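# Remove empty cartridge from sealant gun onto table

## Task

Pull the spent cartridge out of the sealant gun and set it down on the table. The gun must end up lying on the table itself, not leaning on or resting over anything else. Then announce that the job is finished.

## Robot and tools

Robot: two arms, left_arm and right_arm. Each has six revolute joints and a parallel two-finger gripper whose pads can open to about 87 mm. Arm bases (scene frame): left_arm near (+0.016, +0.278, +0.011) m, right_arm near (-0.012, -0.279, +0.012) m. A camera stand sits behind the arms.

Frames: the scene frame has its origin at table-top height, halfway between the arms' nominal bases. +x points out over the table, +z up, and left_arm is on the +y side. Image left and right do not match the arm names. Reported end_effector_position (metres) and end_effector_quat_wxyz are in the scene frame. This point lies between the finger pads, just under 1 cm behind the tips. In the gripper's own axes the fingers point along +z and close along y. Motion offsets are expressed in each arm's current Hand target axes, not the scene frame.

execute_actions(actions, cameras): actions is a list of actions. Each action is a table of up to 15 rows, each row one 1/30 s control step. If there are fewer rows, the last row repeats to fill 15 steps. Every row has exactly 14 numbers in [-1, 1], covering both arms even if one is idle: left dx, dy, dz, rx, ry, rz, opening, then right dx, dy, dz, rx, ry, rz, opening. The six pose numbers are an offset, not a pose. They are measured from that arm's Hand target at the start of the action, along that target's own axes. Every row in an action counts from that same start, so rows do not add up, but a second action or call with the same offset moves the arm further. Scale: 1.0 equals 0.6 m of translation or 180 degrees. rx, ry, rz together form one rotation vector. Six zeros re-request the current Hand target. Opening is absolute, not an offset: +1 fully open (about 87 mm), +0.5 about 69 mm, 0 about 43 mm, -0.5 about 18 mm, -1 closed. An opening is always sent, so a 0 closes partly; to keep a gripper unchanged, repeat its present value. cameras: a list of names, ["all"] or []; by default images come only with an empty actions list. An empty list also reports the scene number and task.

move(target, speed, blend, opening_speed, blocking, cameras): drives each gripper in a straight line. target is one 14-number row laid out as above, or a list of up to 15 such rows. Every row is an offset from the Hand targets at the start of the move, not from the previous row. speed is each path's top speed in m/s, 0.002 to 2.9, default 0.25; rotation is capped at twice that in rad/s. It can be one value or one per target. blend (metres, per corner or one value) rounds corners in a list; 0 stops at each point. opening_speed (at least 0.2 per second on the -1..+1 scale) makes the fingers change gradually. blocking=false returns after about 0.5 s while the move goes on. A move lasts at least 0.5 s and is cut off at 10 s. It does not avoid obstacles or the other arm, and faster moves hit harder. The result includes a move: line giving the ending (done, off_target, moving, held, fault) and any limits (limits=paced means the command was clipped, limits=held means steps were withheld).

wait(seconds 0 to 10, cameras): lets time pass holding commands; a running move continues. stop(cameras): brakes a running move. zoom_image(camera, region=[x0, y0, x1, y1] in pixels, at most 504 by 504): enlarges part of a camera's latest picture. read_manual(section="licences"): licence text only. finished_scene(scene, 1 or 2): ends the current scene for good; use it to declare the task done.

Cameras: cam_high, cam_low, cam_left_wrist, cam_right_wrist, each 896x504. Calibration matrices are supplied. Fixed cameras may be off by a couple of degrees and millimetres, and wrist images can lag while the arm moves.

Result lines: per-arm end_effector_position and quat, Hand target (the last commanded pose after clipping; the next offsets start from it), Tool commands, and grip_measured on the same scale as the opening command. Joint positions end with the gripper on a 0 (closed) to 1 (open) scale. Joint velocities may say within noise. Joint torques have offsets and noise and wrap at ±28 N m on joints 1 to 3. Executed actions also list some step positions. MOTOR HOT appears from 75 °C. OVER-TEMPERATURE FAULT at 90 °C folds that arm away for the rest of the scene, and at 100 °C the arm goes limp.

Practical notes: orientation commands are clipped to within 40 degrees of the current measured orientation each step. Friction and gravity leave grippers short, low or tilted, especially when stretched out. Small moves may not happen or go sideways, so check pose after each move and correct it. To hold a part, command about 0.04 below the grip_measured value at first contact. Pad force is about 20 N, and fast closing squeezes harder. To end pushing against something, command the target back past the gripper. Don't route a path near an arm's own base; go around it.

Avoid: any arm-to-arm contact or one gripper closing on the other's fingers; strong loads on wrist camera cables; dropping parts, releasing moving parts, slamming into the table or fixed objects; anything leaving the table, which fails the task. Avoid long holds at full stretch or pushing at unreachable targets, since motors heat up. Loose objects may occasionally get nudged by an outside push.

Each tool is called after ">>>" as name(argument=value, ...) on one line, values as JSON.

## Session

>>> execute_actions(actions=[])

Scene clock: 0.00 s.
left_arm: end_effector_position=(+0.3463, +0.1114, +0.3255) grip_measured=+1.000 end_effector_quat_wxyz=(+0.465, -0.031, +0.881, -0.079) | right_arm: end_effector_position=(+0.3037, -0.1508, +0.2975) grip_measured=+1.000 end_effector_quat_wxyz=(+0.579, +0.038, +0.797, +0.165)
Joint positions: left_arm=[-0.648 1.381 1.624 -0.885 -0.383 -0.476 1] | right_arm=[0.445 0.954 0.967 -0.297 0.209 0.385 1]
Joint velocities: within noise
Joint torques (N m): no reading
Heat: left arm: 26 °C; right arm: 23 °C.
Hand target: left_arm +0.3466, +0.1114, +0.3335; +0.474, -0.034, +0.876, -0.085 | right_arm +0.3032, -0.1509, +0.2997; +0.580, +0.038, +0.797, +0.166
Tool commands: left_gripper/opening=+1.0 right_gripper/opening=+1.0
camera_calibration:
cam_left_wrist: T_world_to_cam=[[-0.00533188, -0.983638, 0.180077, 0.0486964], [-0.993515, -0.0152421, -0.112674, 0.403811], [0.113575, -0.17951, -0.977178, 0.442524], [0, 0, 0, 1]] pos_world=[0.351192, 0.133492, 0.469154]
cam_right_wrist: T_world_to_cam=[[0.138732, -0.936866, -0.320991, -0.0907034], [-0.916404, 0.00143291, -0.400252, 0.422587], [0.375443, 0.349685, -0.858349, 0.340338], [0, 0, 0, 1]] pos_world=[0.272066, -0.204594, 0.432155]

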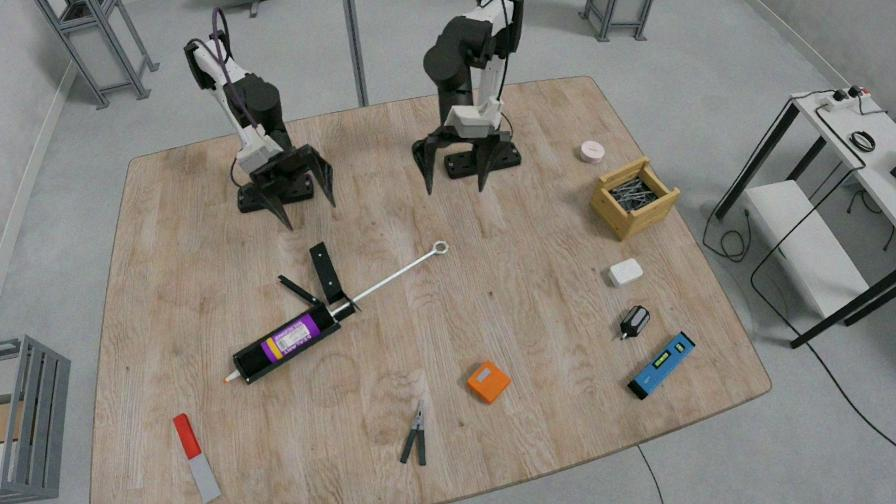

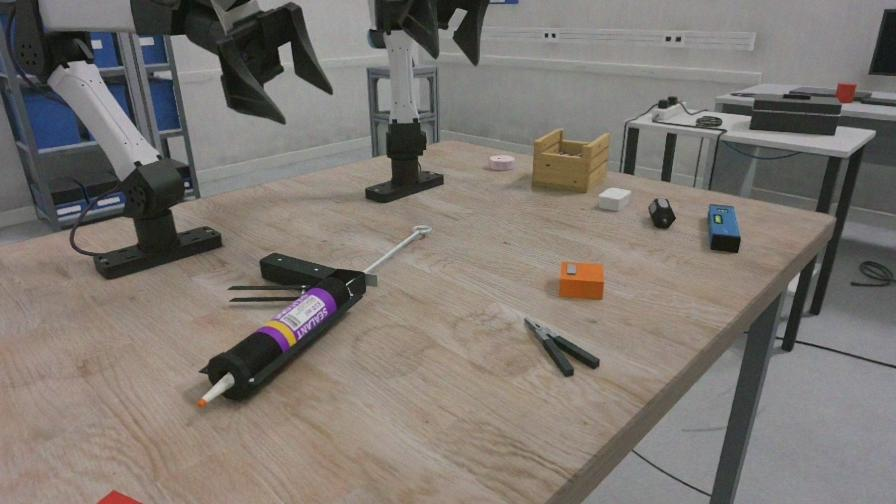

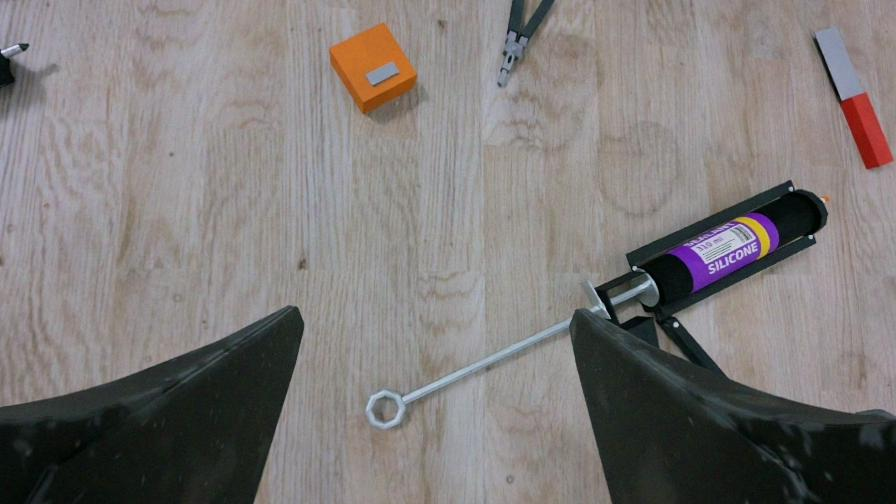

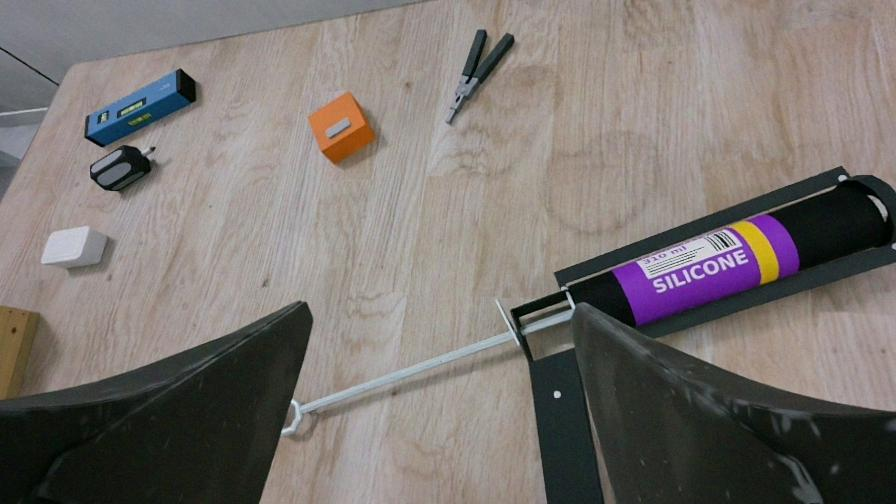

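>>> move(target=[0,0,0,0,0,0,1,0.169,-0.242,0.2025,0.324,0.282,0.287,1], speed=0.5, cameras=["cam_right_wrist"])

>>> zoom_image(camera="cam_right_wrist", region=[280, 0, 620, 400])

Scene clock: 22.90 s.
left_arm: end_effector_position=(+0.3463, +0.1114, +0.3255) grip_measured=+1.000 end_effector_quat_wxyz=(+0.465, -0.031, +0.881, -0.079) | right_arm: end_effector_position=(+0.4008, -0.2377, +0.1328) grip_measured=+1.000 end_effector_quat_wxyz=(+0.011, +0.538, +0.843, -0.003)
Joint positions: left_arm=[-0.648 1.381 1.624 -0.885 -0.383 -0.476 1] | right_arm=[0.012 2.214 2.157 -1.499 0.017 1.151 1]
Joint torques (N m): left_arm=[-0.05 -5.68 5.75 1.69 -0.13 0.08] | right_arm=[-0.34 -8.14 8.68 0.21 -0.28 0.2]
Heat: left arm: 28 °C; right arm: 27 °C.
Hand target: left_arm +0.3466, +0.1114, +0.3335; +0.474, -0.034, +0.876, -0.085 | right_arm +0.4032, -0.2354, +0.1295; +0.000, +0.545, +0.838, +0.000
Off the commanded pose: left_arm 0.008 m, 1 deg | right_arm 0.005 m, 2 deg.
move: done
camera_calibration:
cam_right_wrist: T_world_to_cam=[[-0.91154, -0.410762, -0.0192505, 0.267455], [-0.292202, 0.61408, 0.73316, 0.190693], [-0.289333, 0.67393, -0.679783, 0.512674], [0, 0, 0, 1]] pos_world=[0.44785, -0.352747, 0.213847]
Images, in order (width x height): cam_right_wrist 896x504.

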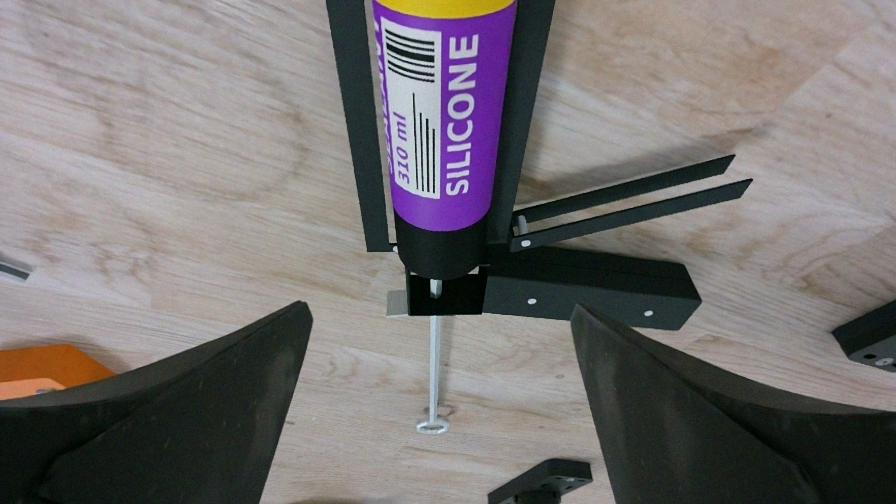

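Scaled by 1.260 from the camera's 896x504 image, which has a finer 1280x720 frame.

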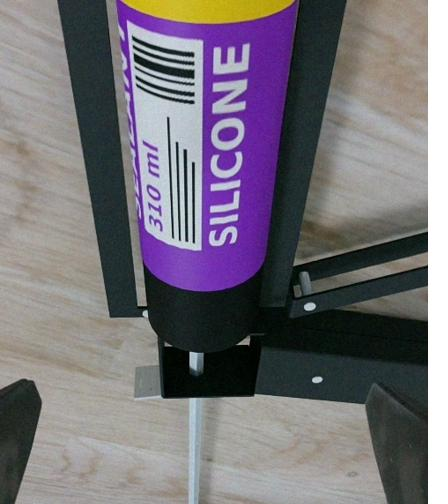

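>>> move(target=[[0,0,0,0,0,0,1,-0.027,0,0.07,0,0,0,1],[0,0,0,0,0,0,1,-0.027,0,0.145,0,0,0,1],[0,0,0,0,0,0,1,-0.027,0,0.145,0,0,0,-0.1],[0,0,0,0,0,0,1,-0.013,0,0.061,0,0.122,0,-0.1]], speed=[0.25,0.1,0.1,0.08], blend=[0.01,0,0,0], opening_speed=1.2, cameras=["cam_right_wrist","cam_low"])

>>> zoom_image(camera="cam_low", region=[160, 200, 480, 420])

Scene clock: 33.93 s.
left_arm: end_effector_position=(+0.3463, +0.1114, +0.3255) grip_measured=+1.000 end_effector_quat_wxyz=(+0.465, -0.031, +0.881, -0.079) | right_arm: end_effector_position=(+0.4063, -0.2440, +0.0934) grip_measured=+0.043 end_effector_quat_wxyz=(-0.138, +0.541, +0.824, +0.100)
Joint positions: left_arm=[-0.648 1.381 1.624 -0.885 -0.383 -0.476 1] | right_arm=[-0.126 2.421 2.251 -1.565 -0.302 1.013 0.522]
Joint torques (N m): left_arm=[-0.28 -5.76 5.94 1.72 -0.18 0.12] | right_arm=[-0.28 -9.65 7.95 -0.18 -0.5 -0.19]
Heat: left arm: 29 °C; right arm: 28 °C.
Hand target: left_arm +0.3466, +0.1114, +0.3335; +0.474, -0.034, +0.876, -0.085 | right_arm +0.4064, -0.2425, +0.0929; -0.160, +0.535, +0.823, +0.104
Off the commanded pose: left_arm 0.008 m, 1 deg | right_arm 0.002 m, 3 deg.
joint sent to its limit (right arm) — joint 4 (wrist pitch), lower limit. The joint targets still meet the commanded pose.
move: off_target (right_arm)
camera_calibration:
cam_right_wrist: T_world_to_cam=[[-0.924297, -0.380868, -0.0247828, 0.282117], [-0.163861, 0.337341, 0.927012, 0.0871603], [-0.344709, 0.860895, -0.374213, 0.53127], [0, 0, 0, 1]] pos_world=[0.458176, -0.379321, 0.125001]
Images, in order (width x height): cam_low 896x504, cam_right_wrist 896x504.

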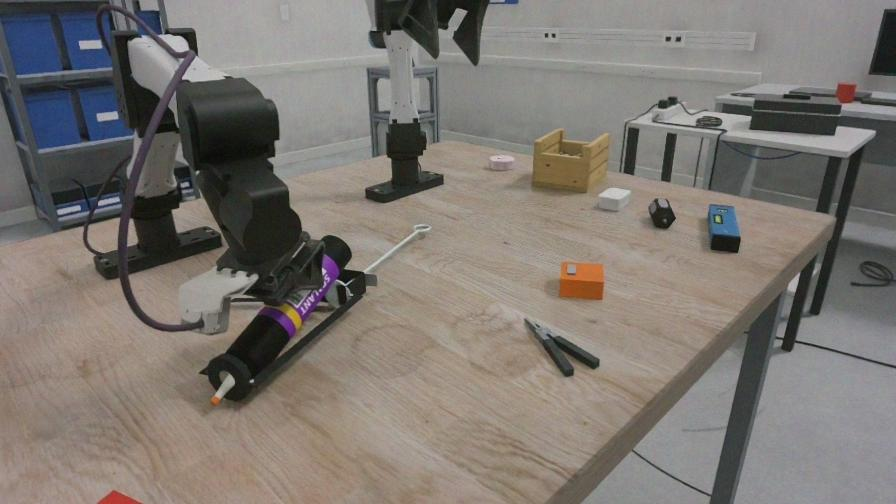

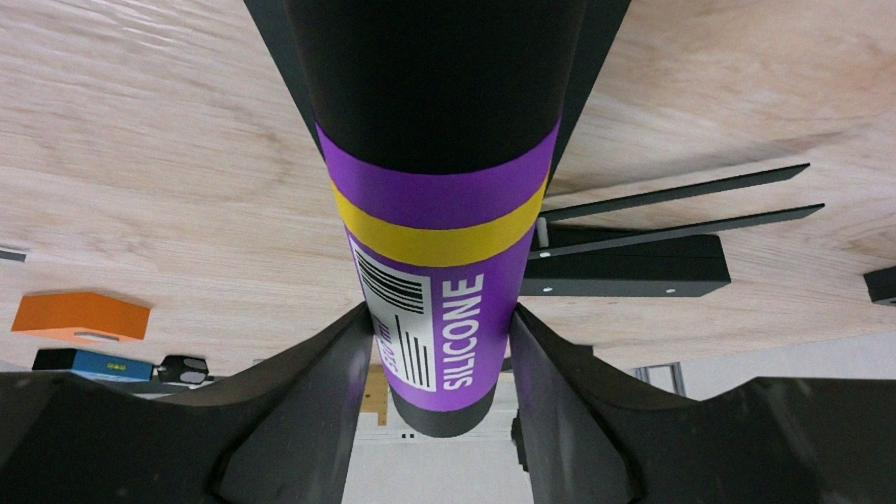

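Scaled by 1.575 from the camera's 896x504 image, which has a finer 1280x720 frame.

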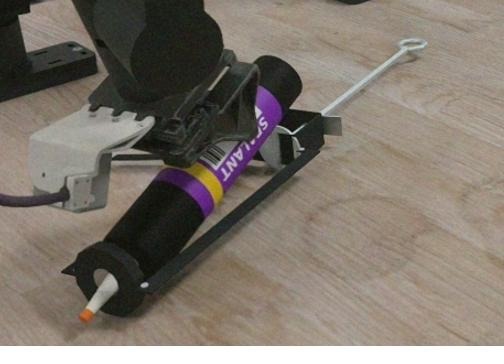

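>>> move(target=[[0,0,0,0,0,0,1,0.13,0,-0.004,0,0,0,-0.1],[0,0,0,0,0,0,1,0.165,0,-0.09,0,0,0,-0.1]], speed=[0.06,0.1], blend=0.003, cameras=["cam_right_wrist","cam_low","cam_high"])

Scene clock: 38.37 s.
left_arm: end_effector_position=(+0.3463, +0.1114, +0.3255) grip_measured=+1.000 end_effector_quat_wxyz=(+0.465, -0.031, +0.881, -0.079) | right_arm: end_effector_position=(+0.3772, -0.1785, +0.1642) grip_measured=-0.100 end_effector_quat_wxyz=(-0.122, +0.543, +0.820, +0.131)
Joint positions: left_arm=[-0.648 1.381 1.624 -0.885 -0.383 -0.476 1] | right_arm=[0.006 2.18 2.121 -1.57 -0.355 1.168 0.45]
Joint torques (N m): left_arm=[-0.03 -5.81 5.72 1.65 -0.15 0.12] | right_arm=[-0.34 -11.82 7.86 0.1 -0.49 0.18]
Heat: left arm: 29 °C; right arm: 28 °C.
Hand target: left_arm +0.3466, +0.1114, +0.3335; +0.474, -0.034, +0.876, -0.085 | right_arm +0.3774, -0.1771, +0.1801; -0.160, +0.535, +0.823, +0.104
Off the commanded pose: left_arm 0.008 m, 1 deg | right_arm 0.016 m, 5 deg.
joint sent to its limit (right arm) — joint 4 (wrist pitch), lower limit. The joint targets are off in orientation, not in position.
move: off_target (right_arm)
camera_calibration:
cam_right_wrist: T_world_to_cam=[[-0.928247, -0.360676, -0.0909418, 0.297946], [-0.211257, 0.309966, 0.92698, 0.00778531], [-0.306151, 0.879678, -0.36392, 0.478523], [0, 0, 0, 1]] pos_world=[0.424712, -0.315898, 0.194023]
Images, in order (width x height): cam_high 896x504, cam_low 896x504, cam_right_wrist 896x504.

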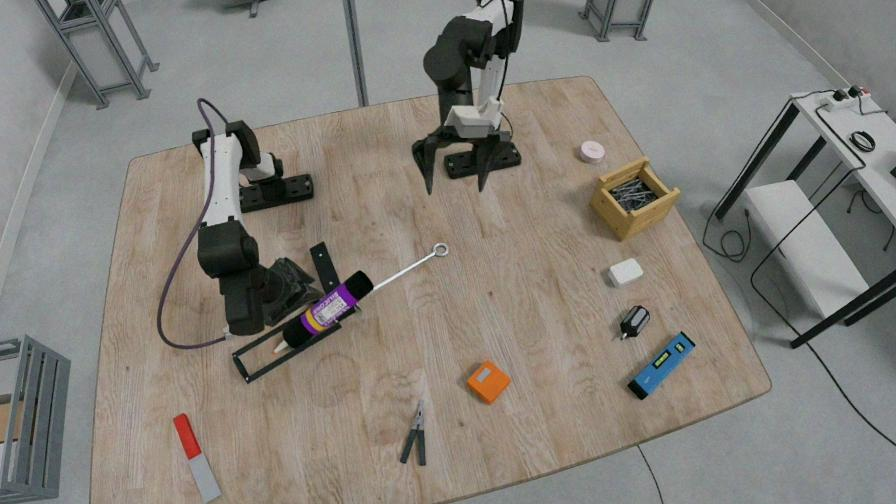

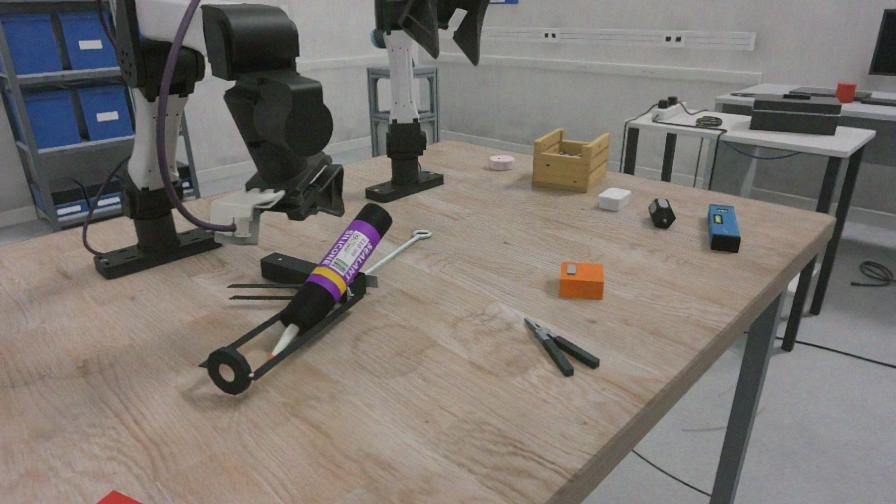

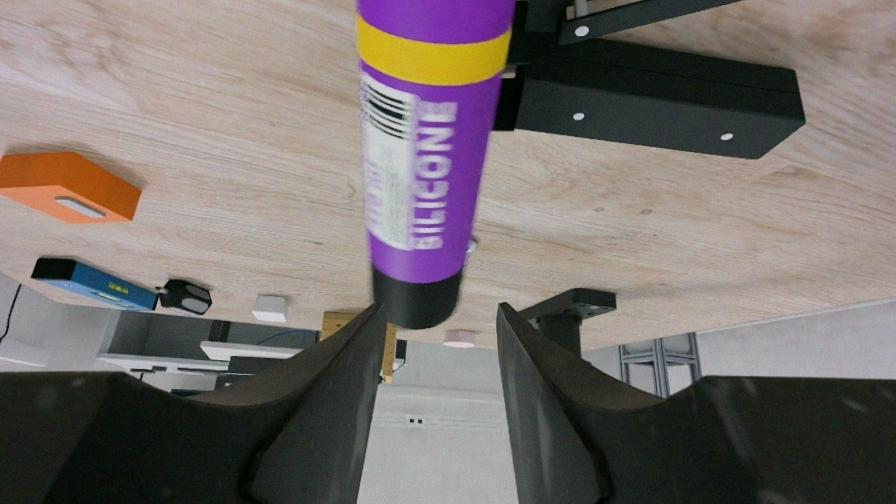

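>>> move(target=[0,0,0,0,0,0,1,-0.1,0,-0.06,0,0,0,1], speed=0.3, cameras=["cam_right_wrist","cam_low"])

Scene clock: 42.33 s.
left_arm: end_effector_position=(+0.3463, +0.1114, +0.3255) grip_measured=+1.000 end_effector_quat_wxyz=(+0.465, -0.031, +0.881, -0.079) | right_arm: end_effector_position=(+0.4035, -0.2446, +0.1902) grip_measured=+1.000 end_effector_quat_wxyz=(-0.059, +0.571, +0.800, +0.172)
Joint positions: left_arm=[-0.648 1.381 1.624 -0.885 -0.383 -0.476 1] | right_arm=[-0.155 2.18 2.235 -1.573 -0.362 1.097 1]
Joint torques (N m): left_arm=[-0.2 -5.75 5.71 1.67 -0.18 0.08] | right_arm=[0.36 -8.58 8.32 0.4 -0.43 -0.1]
Heat: left arm: 29 °C; right arm: 28 °C.
Hand target: left_arm +0.3466, +0.1114, +0.3335; +0.474, -0.034, +0.876, -0.085 | right_arm +0.4054, -0.2404, +0.1910; -0.160, +0.535, +0.823, +0.104
Off the commanded pose: left_arm 0.008 m, 1 deg | right_arm 0.005 m, 15 deg.
joint sent to its limit (right arm) — joint 4 (wrist pitch), lower limit. The joint targets are off in orientation, not in position.
move: off_target (right_arm)
camera_calibration:
cam_right_wrist: T_world_to_cam=[[-0.937321, -0.272915, -0.216673, 0.349778], [-0.303987, 0.336413, 0.891301, 0.0603334], [-0.170358, 0.901301, -0.398289, 0.511149], [0, 0, 0, 1]] pos_world=[0.433273, -0.385537, 0.225598]
Images, in order (width x height): cam_low 896x504, cam_right_wrist 896x504.

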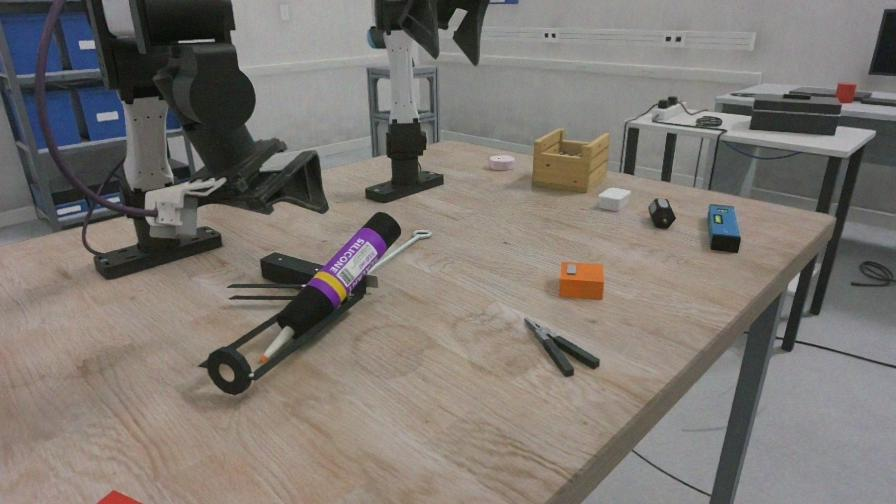

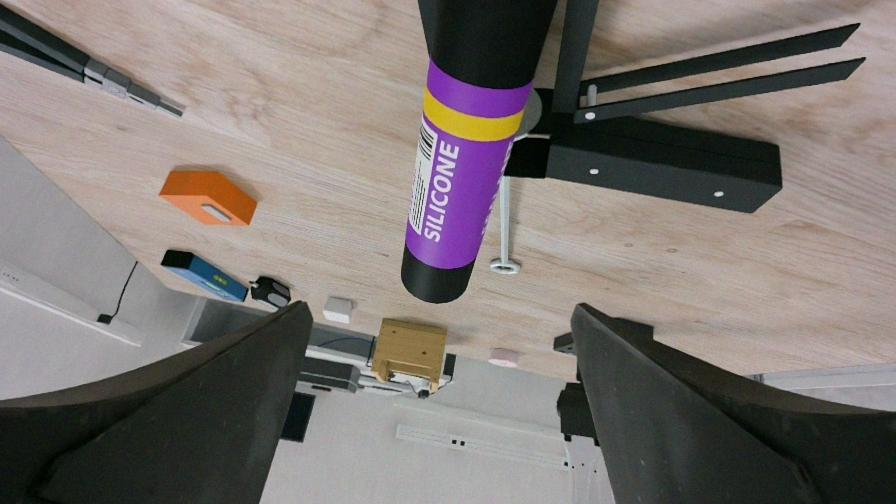

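>>> move(target=[0,0,0,0,0,0,1,0.049,0.018,0.057,-0.0285,0.0166,0.066,1], cameras=["cam_right_wrist"])

Scene clock: 49.40 s.
left_arm: end_effector_position=(+0.3463, +0.1114, +0.3255) grip_measured=+1.000 end_effector_quat_wxyz=(+0.465, -0.031, +0.881, -0.079) | right_arm: end_effector_position=(+0.4005, -0.2041, +0.1771) grip_measured=+1.000 end_effector_quat_wxyz=(-0.125, +0.622, +0.755, +0.163)
Joint positions: left_arm=[-0.648 1.381 1.624 -0.885 -0.383 -0.476 1] | right_arm=[-0.082 2.197 2.179 -1.573 -0.413 1.294 1]
Joint torques (N m): left_arm=[-0.1 -5.89 5.79 1.67 -0.19 0.15] | right_arm=[0.5 -8.27 5.41 0.25 -0.51 0.2]
Heat: left arm: 29 °C; right arm: 28 °C.
Hand target: left_arm +0.3466, +0.1114, +0.3335; +0.474, -0.034, +0.876, -0.085 | right_arm +0.3990, -0.1993, +0.1702; -0.167, +0.621, +0.753, +0.138
Off the commanded pose: left_arm 0.008 m, 1 deg | right_arm 0.008 m, 6 deg.
joint sent to its limit (right arm) — joint 4 (wrist pitch), lower limit. The joint targets are off in orientation, not in position.
move: off_target (right_arm)
camera_calibration:
cam_right_wrist: T_world_to_cam=[[-0.982842, -0.156775, -0.0971707, 0.376048], [-0.140698, 0.296591, 0.944584, -0.0254401], [-0.119267, 0.942049, -0.31356, 0.441823], [0, 0, 0, 1]] pos_world=[0.418711, -0.349719, 0.199109]
Images, in order (width x height): cam_right_wrist 896x504.

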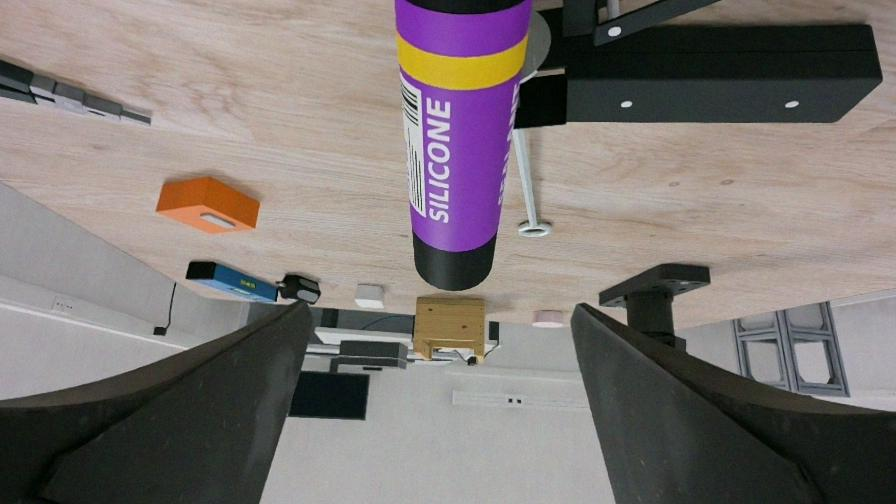

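>>> move(target=[[0,0,0,0,0,0,1,0,-0.011,0.158,0,0,0,1],[0,0,0,0,0,0,1,0,-0.011,0.158,0,0,0,-0.1],[0,0,0,0,0,0,1,0.08,-0.011,0.0,0,0,0,-0.1]], speed=[0.15,0.1,0.1], opening_speed=1.2, cameras=["cam_right_wrist","cam_low","cam_high"])

Scene clock: 56.67 s.
left_arm: end_effector_position=(+0.3463, +0.1114, +0.3255) grip_measured=+1.000 end_effector_quat_wxyz=(+0.465, -0.031, +0.881, -0.079) | right_arm: end_effector_position=(+0.3852, -0.1648, +0.1666) grip_measured=+0.108 end_effector_quat_wxyz=(-0.161, +0.629, +0.748, +0.136)
Joint positions: left_arm=[-0.648 1.381 1.624 -0.885 -0.383 -0.476 1] | right_arm=[0.01 2.186 2.112 -1.568 -0.419 1.396 0.554]
Joint torques (N m): left_arm=[-0.31 -5.71 5.81 1.66 -0.21 0.08] | right_arm=[0.79 -13.09 8.42 0.08 -0.52 0.16]
Heat: left arm: 30 °C; right arm: 29 °C.
Hand target: left_arm +0.3466, +0.1114, +0.3335; +0.474, -0.034, +0.876, -0.085 | right_arm +0.3842, -0.1578, +0.1904; -0.167, +0.621, +0.753, +0.138
Off the commanded pose: left_arm 0.008 m, 1 deg | right_arm 0.025 m, 1 deg.
joint sent to its limit (right arm) — joint 4 (wrist pitch), lower limit. The joint targets are off in orientation, not in position.
move: off_target (right_arm)
camera_calibration:
cam_right_wrist: T_world_to_cam=[[-0.987766, -0.155788, -0.00694485, 0.35318], [-0.0528168, 0.292315, 0.954862, -0.0656159], [-0.146726, 0.943548, -0.296967, 0.407737], [0, 0, 0, 1]] pos_world=[0.405219, -0.310518, 0.186191]
Images, in order (width x height): cam_high 896x504, cam_low 896x504, cam_right_wrist 896x504.

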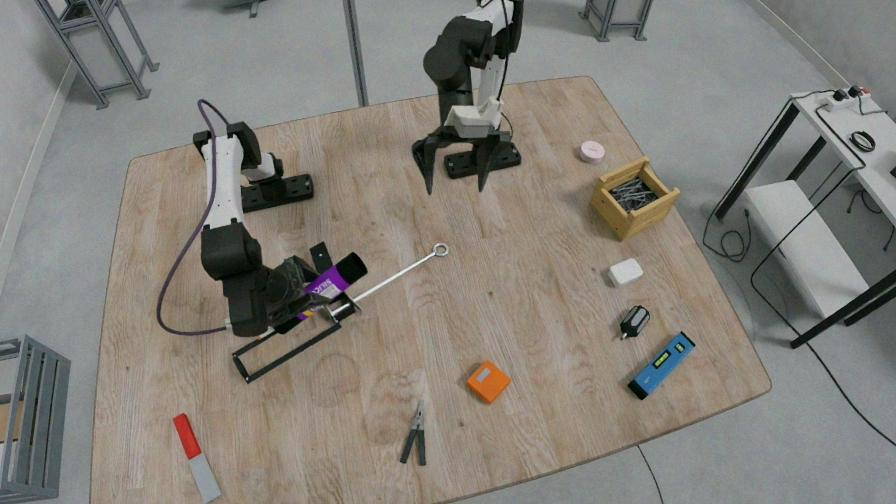

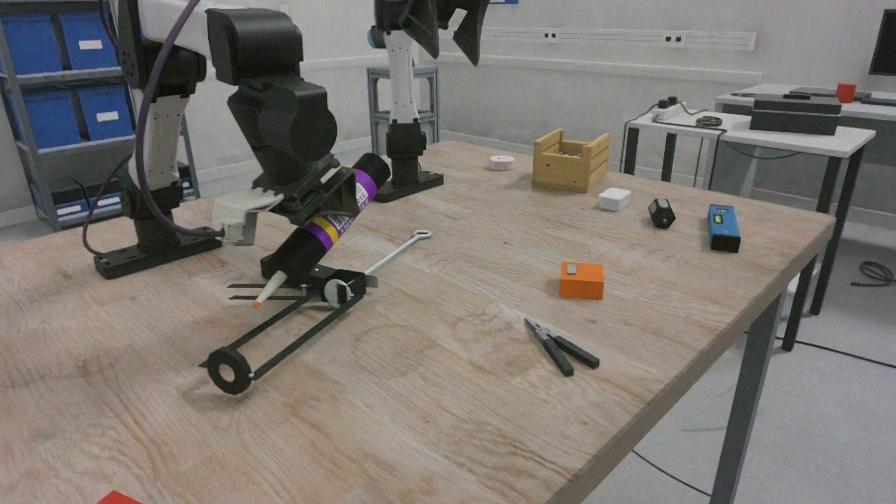

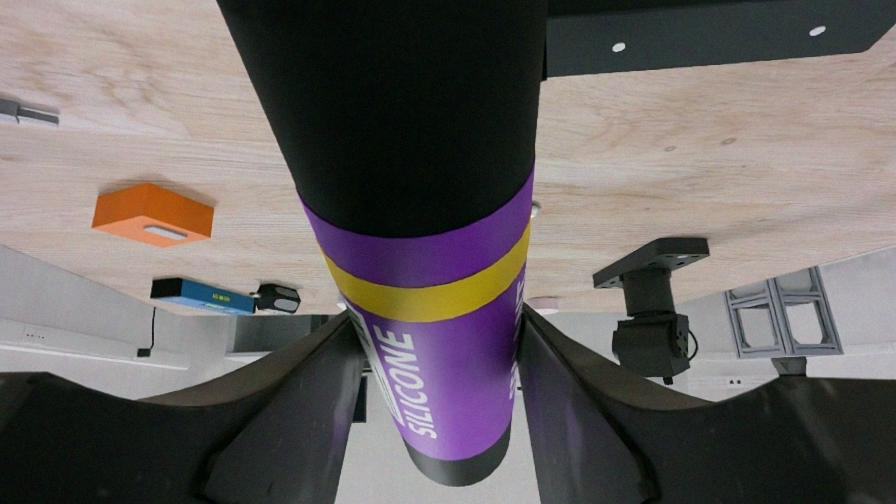

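>>> move(target=[[0,0,0,0,0,0,1,0.02,0,-0.045,0,0,0,-0.1],[0,0,0,0,0,0,1,-0.389,-0.29,-0.127,0.035,-0.136,-0.1575,-0.1]], speed=[0.15,0.3], blend=0.02, cameras=["cam_right_wrist","cam_low","cam_high"])

Scene clock: 70.97 s.
left_arm: end_effector_position=(+0.3463, +0.1114, +0.3255) grip_measured=+1.000 end_effector_quat_wxyz=(+0.465, -0.031, +0.881, -0.079) | right_arm: end_effector_position=(+0.2615, -0.4282, +0.1529) grip_measured=+0.108 end_effector_quat_wxyz=(-0.019, +0.431, +0.902, +0.007)
Joint positions: left_arm=[-0.648 1.381 1.624 -0.885 -0.383 -0.476 1] | right_arm=[-0.553 1.915 1.778 -1.473 -0.01 0.339 0.554]
Joint torques (N m): left_arm=[-0.31 -5.76 5.93 1.66 -0.21 0.13] | right_arm=[-0.16 -10.86 5.75 0.46 -0.03 -0.1]
Heat: left arm: 30 °C; right arm: 33 °C.
Hand target: left_arm +0.3466, +0.1114, +0.3335; +0.474, -0.034, +0.876, -0.085 | right_arm +0.2597, -0.4302, +0.1609; +0.000, +0.425, +0.905, +0.000
Off the commanded pose: left_arm 0.008 m, 1 deg | right_arm 0.008 m, 2 deg.
move: done; blend cut to 0.0152 m at target 1
camera_calibration:
cam_right_wrist: T_world_to_cam=[[-0.784921, -0.619528, -0.00918714, -0.0614553], [-0.397912, 0.492665, 0.773916, 0.221605], [-0.474936, 0.611119, -0.633221, 0.628909], [0, 0, 0, 1]] pos_world=[0.338634, -0.531589, 0.22617]
Images, in order (width x height): cam_high 896x504, cam_low 896x504, cam_right_wrist 896x504.

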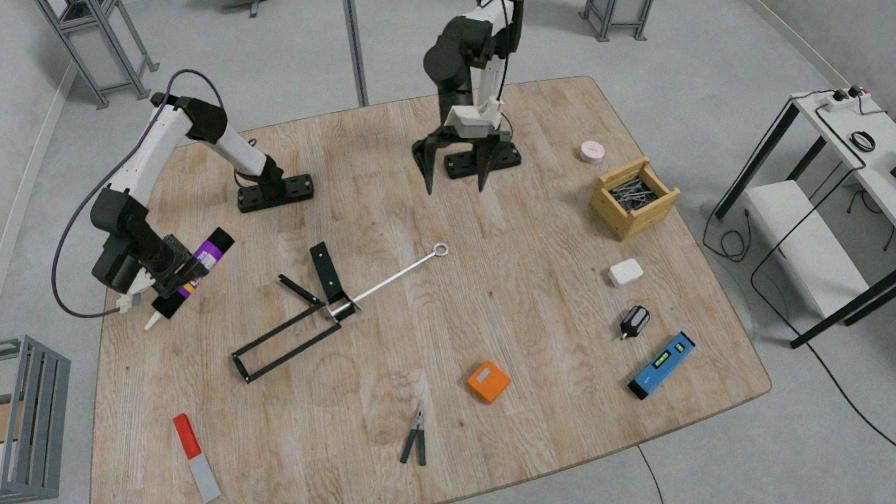

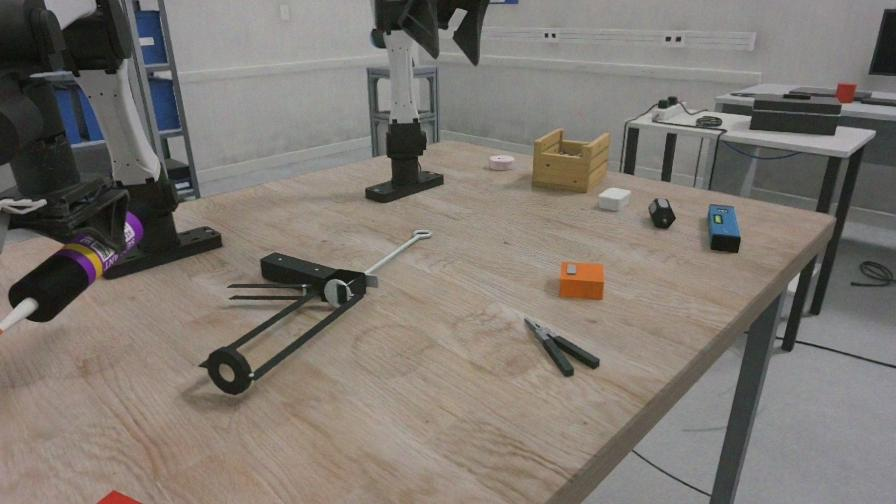

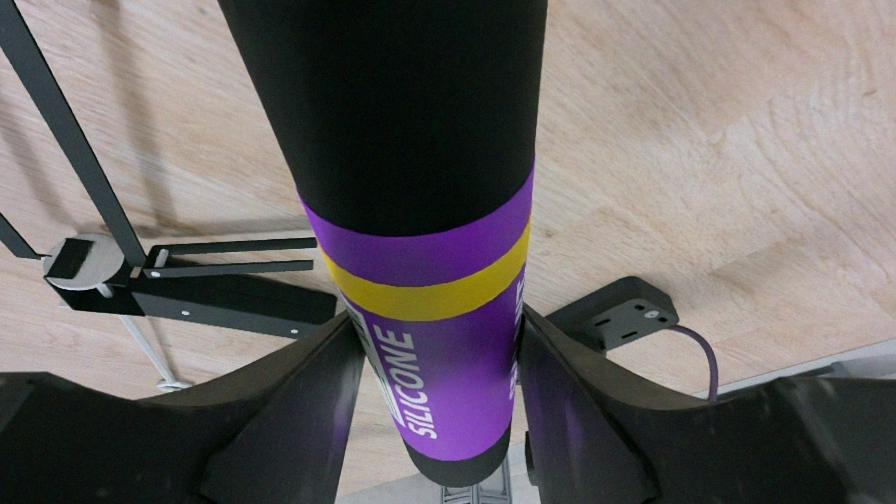

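>>> move(target=[[0,0,0,0,0,0,1,0,0,0.15,0,0,0,-0.1],[0,0,0,0,0,0,1,0,0,0.2,0,0,0,-0.1]], speed=[0.2,0.05], blend=0.005, cameras=["cam_right_wrist","cam_low"])

>>> zoom_image(camera="cam_low", region=[0, 160, 220, 400])

Scene clock: 75.77 s.
left_arm: end_effector_position=(+0.3463, +0.1114, +0.3255) grip_measured=+1.000 end_effector_quat_wxyz=(+0.465, -0.031, +0.881, -0.079) | right_arm: end_effector_position=(+0.2613, -0.4281, +0.0471) grip_measured=+0.108 end_effector_quat_wxyz=(+0.004, +0.430, +0.903, +0.005)
Joint positions: left_arm=[-0.648 1.381 1.624 -0.885 -0.383 -0.476 1] | right_arm=[-0.553 1.912 1.358 -1.009 -0.01 0.338 0.554]
Joint torques (N m): left_arm=[-0.23 -5.82 5.89 1.68 -0.19 0.12] | right_arm=[-0.21 -6.74 5.55 0.64 0.01 -0.12]
Heat: left arm: 30 °C; right arm: 33 °C.
Hand target: left_arm +0.3466, +0.1114, +0.3335; +0.474, -0.034, +0.876, -0.085 | right_arm +0.2596, -0.4303, +0.0410; +0.000, +0.425, +0.905, +0.000
Off the commanded pose: left_arm 0.008 m, 1 deg | right_arm 0.007 m, 1 deg.
move: done
camera_calibration:
cam_right_wrist: T_world_to_cam=[[-0.783561, -0.620805, -0.0251593, -0.0626267], [-0.428574, 0.510728, 0.745306, 0.320459], [-0.44984, 0.594776, -0.666247, 0.549824], [0, 0, 0, 1]] pos_world=[0.335602, -0.529568, 0.125903]
Images, in order (width x height): cam_low 896x504, cam_right_wrist 896x504.

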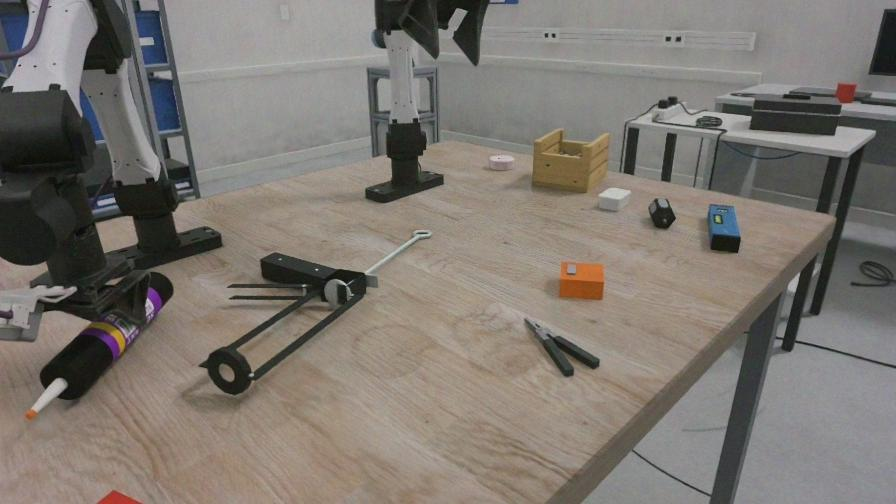

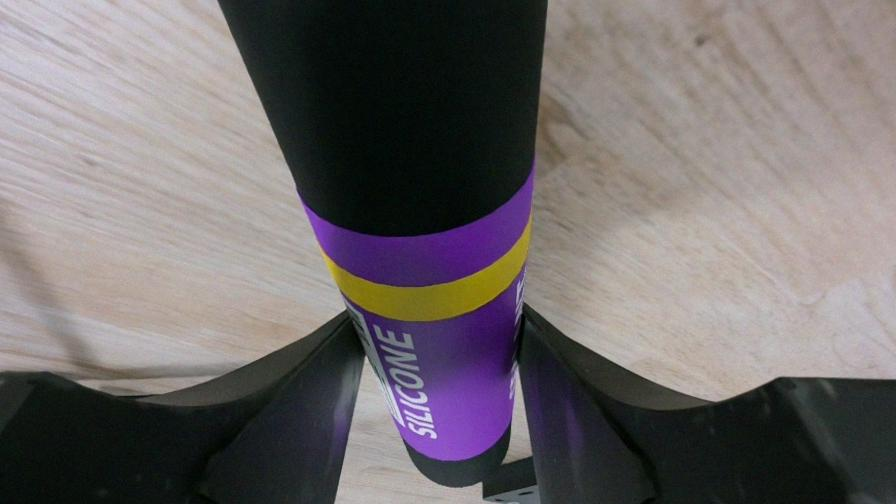

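Scaled by 2.100 from the camera's 896x504 image, which has a finer 1280x720 frame.

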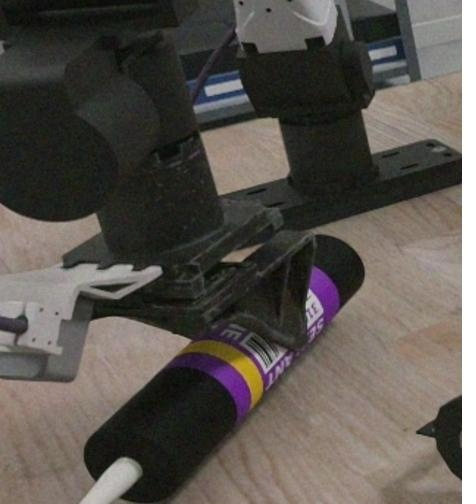

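>>> move(target=[[0,0,0,0,0,0,1,0,0,-0.008,0,0,0,-0.1],[0,0,0,0,0,0,1,0,0,-0.008,0,0,0,0.9],[0,0,0,0,0,0,1,0,0,-0.22,0,0,0,0.9]], speed=[0.05,0.1,0.2], opening_speed=0.5, cameras=["cam_low","cam_high"])

Scene clock: 82.20 s.
left_arm: end_effector_position=(+0.3463, +0.1114, +0.3255) grip_measured=+1.000 end_effector_quat_wxyz=(+0.465, -0.031, +0.881, -0.079) | right_arm: end_effector_position=(+0.2609, -0.4279, +0.1666) grip_measured=+0.900 end_effector_quat_wxyz=(-0.006, +0.430, +0.903, +0.006)
Joint positions: left_arm=[-0.648 1.381 1.624 -0.885 -0.383 -0.476 1] | right_arm=[-0.553 1.893 1.809 -1.499 -0.01 0.338 0.95]
Joint torques (N m): left_arm=[-0.24 -5.97 5.75 1.67 -0.25 0.09] | right_arm=[-0.01 -8.34 8.25 0.24 -0.11 -0.19]
Heat: left arm: 31 °C; right arm: 33 °C.
Hand target: left_arm +0.3466, +0.1114, +0.3335; +0.474, -0.034, +0.876, -0.085 | right_arm +0.2596, -0.4302, +0.1729; +0.000, +0.425, +0.905, +0.000
Off the commanded pose: left_arm 0.008 m, 1 deg | right_arm 0.007 m, 1 deg.
move: done
Images, in order (width x height): cam_high 896x504, cam_low 896x504.

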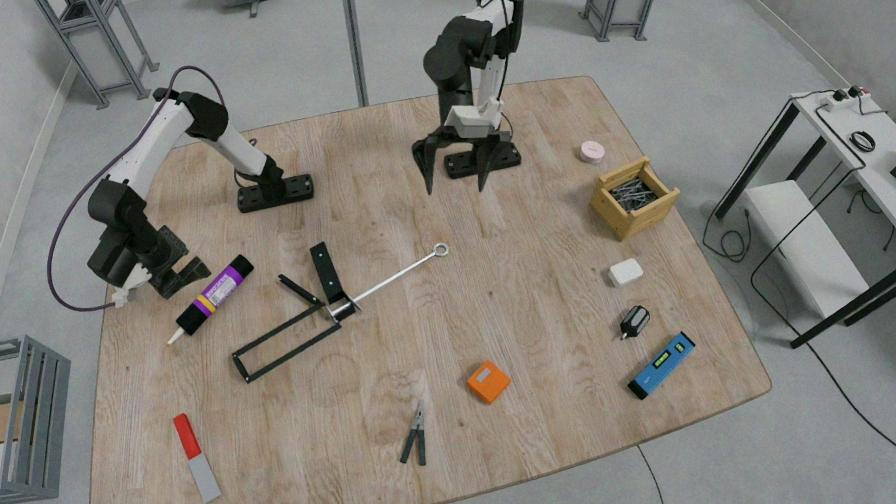

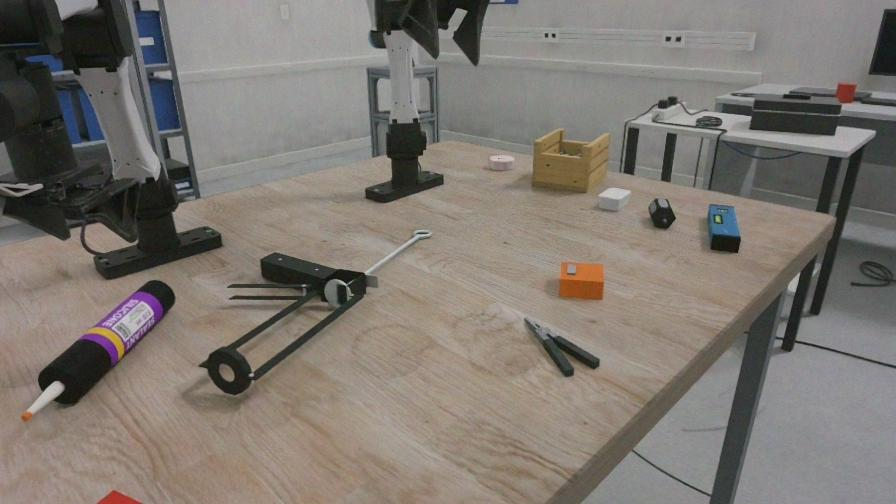

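>>> finished_scene(scene=2)

The scene is finished: the task was done.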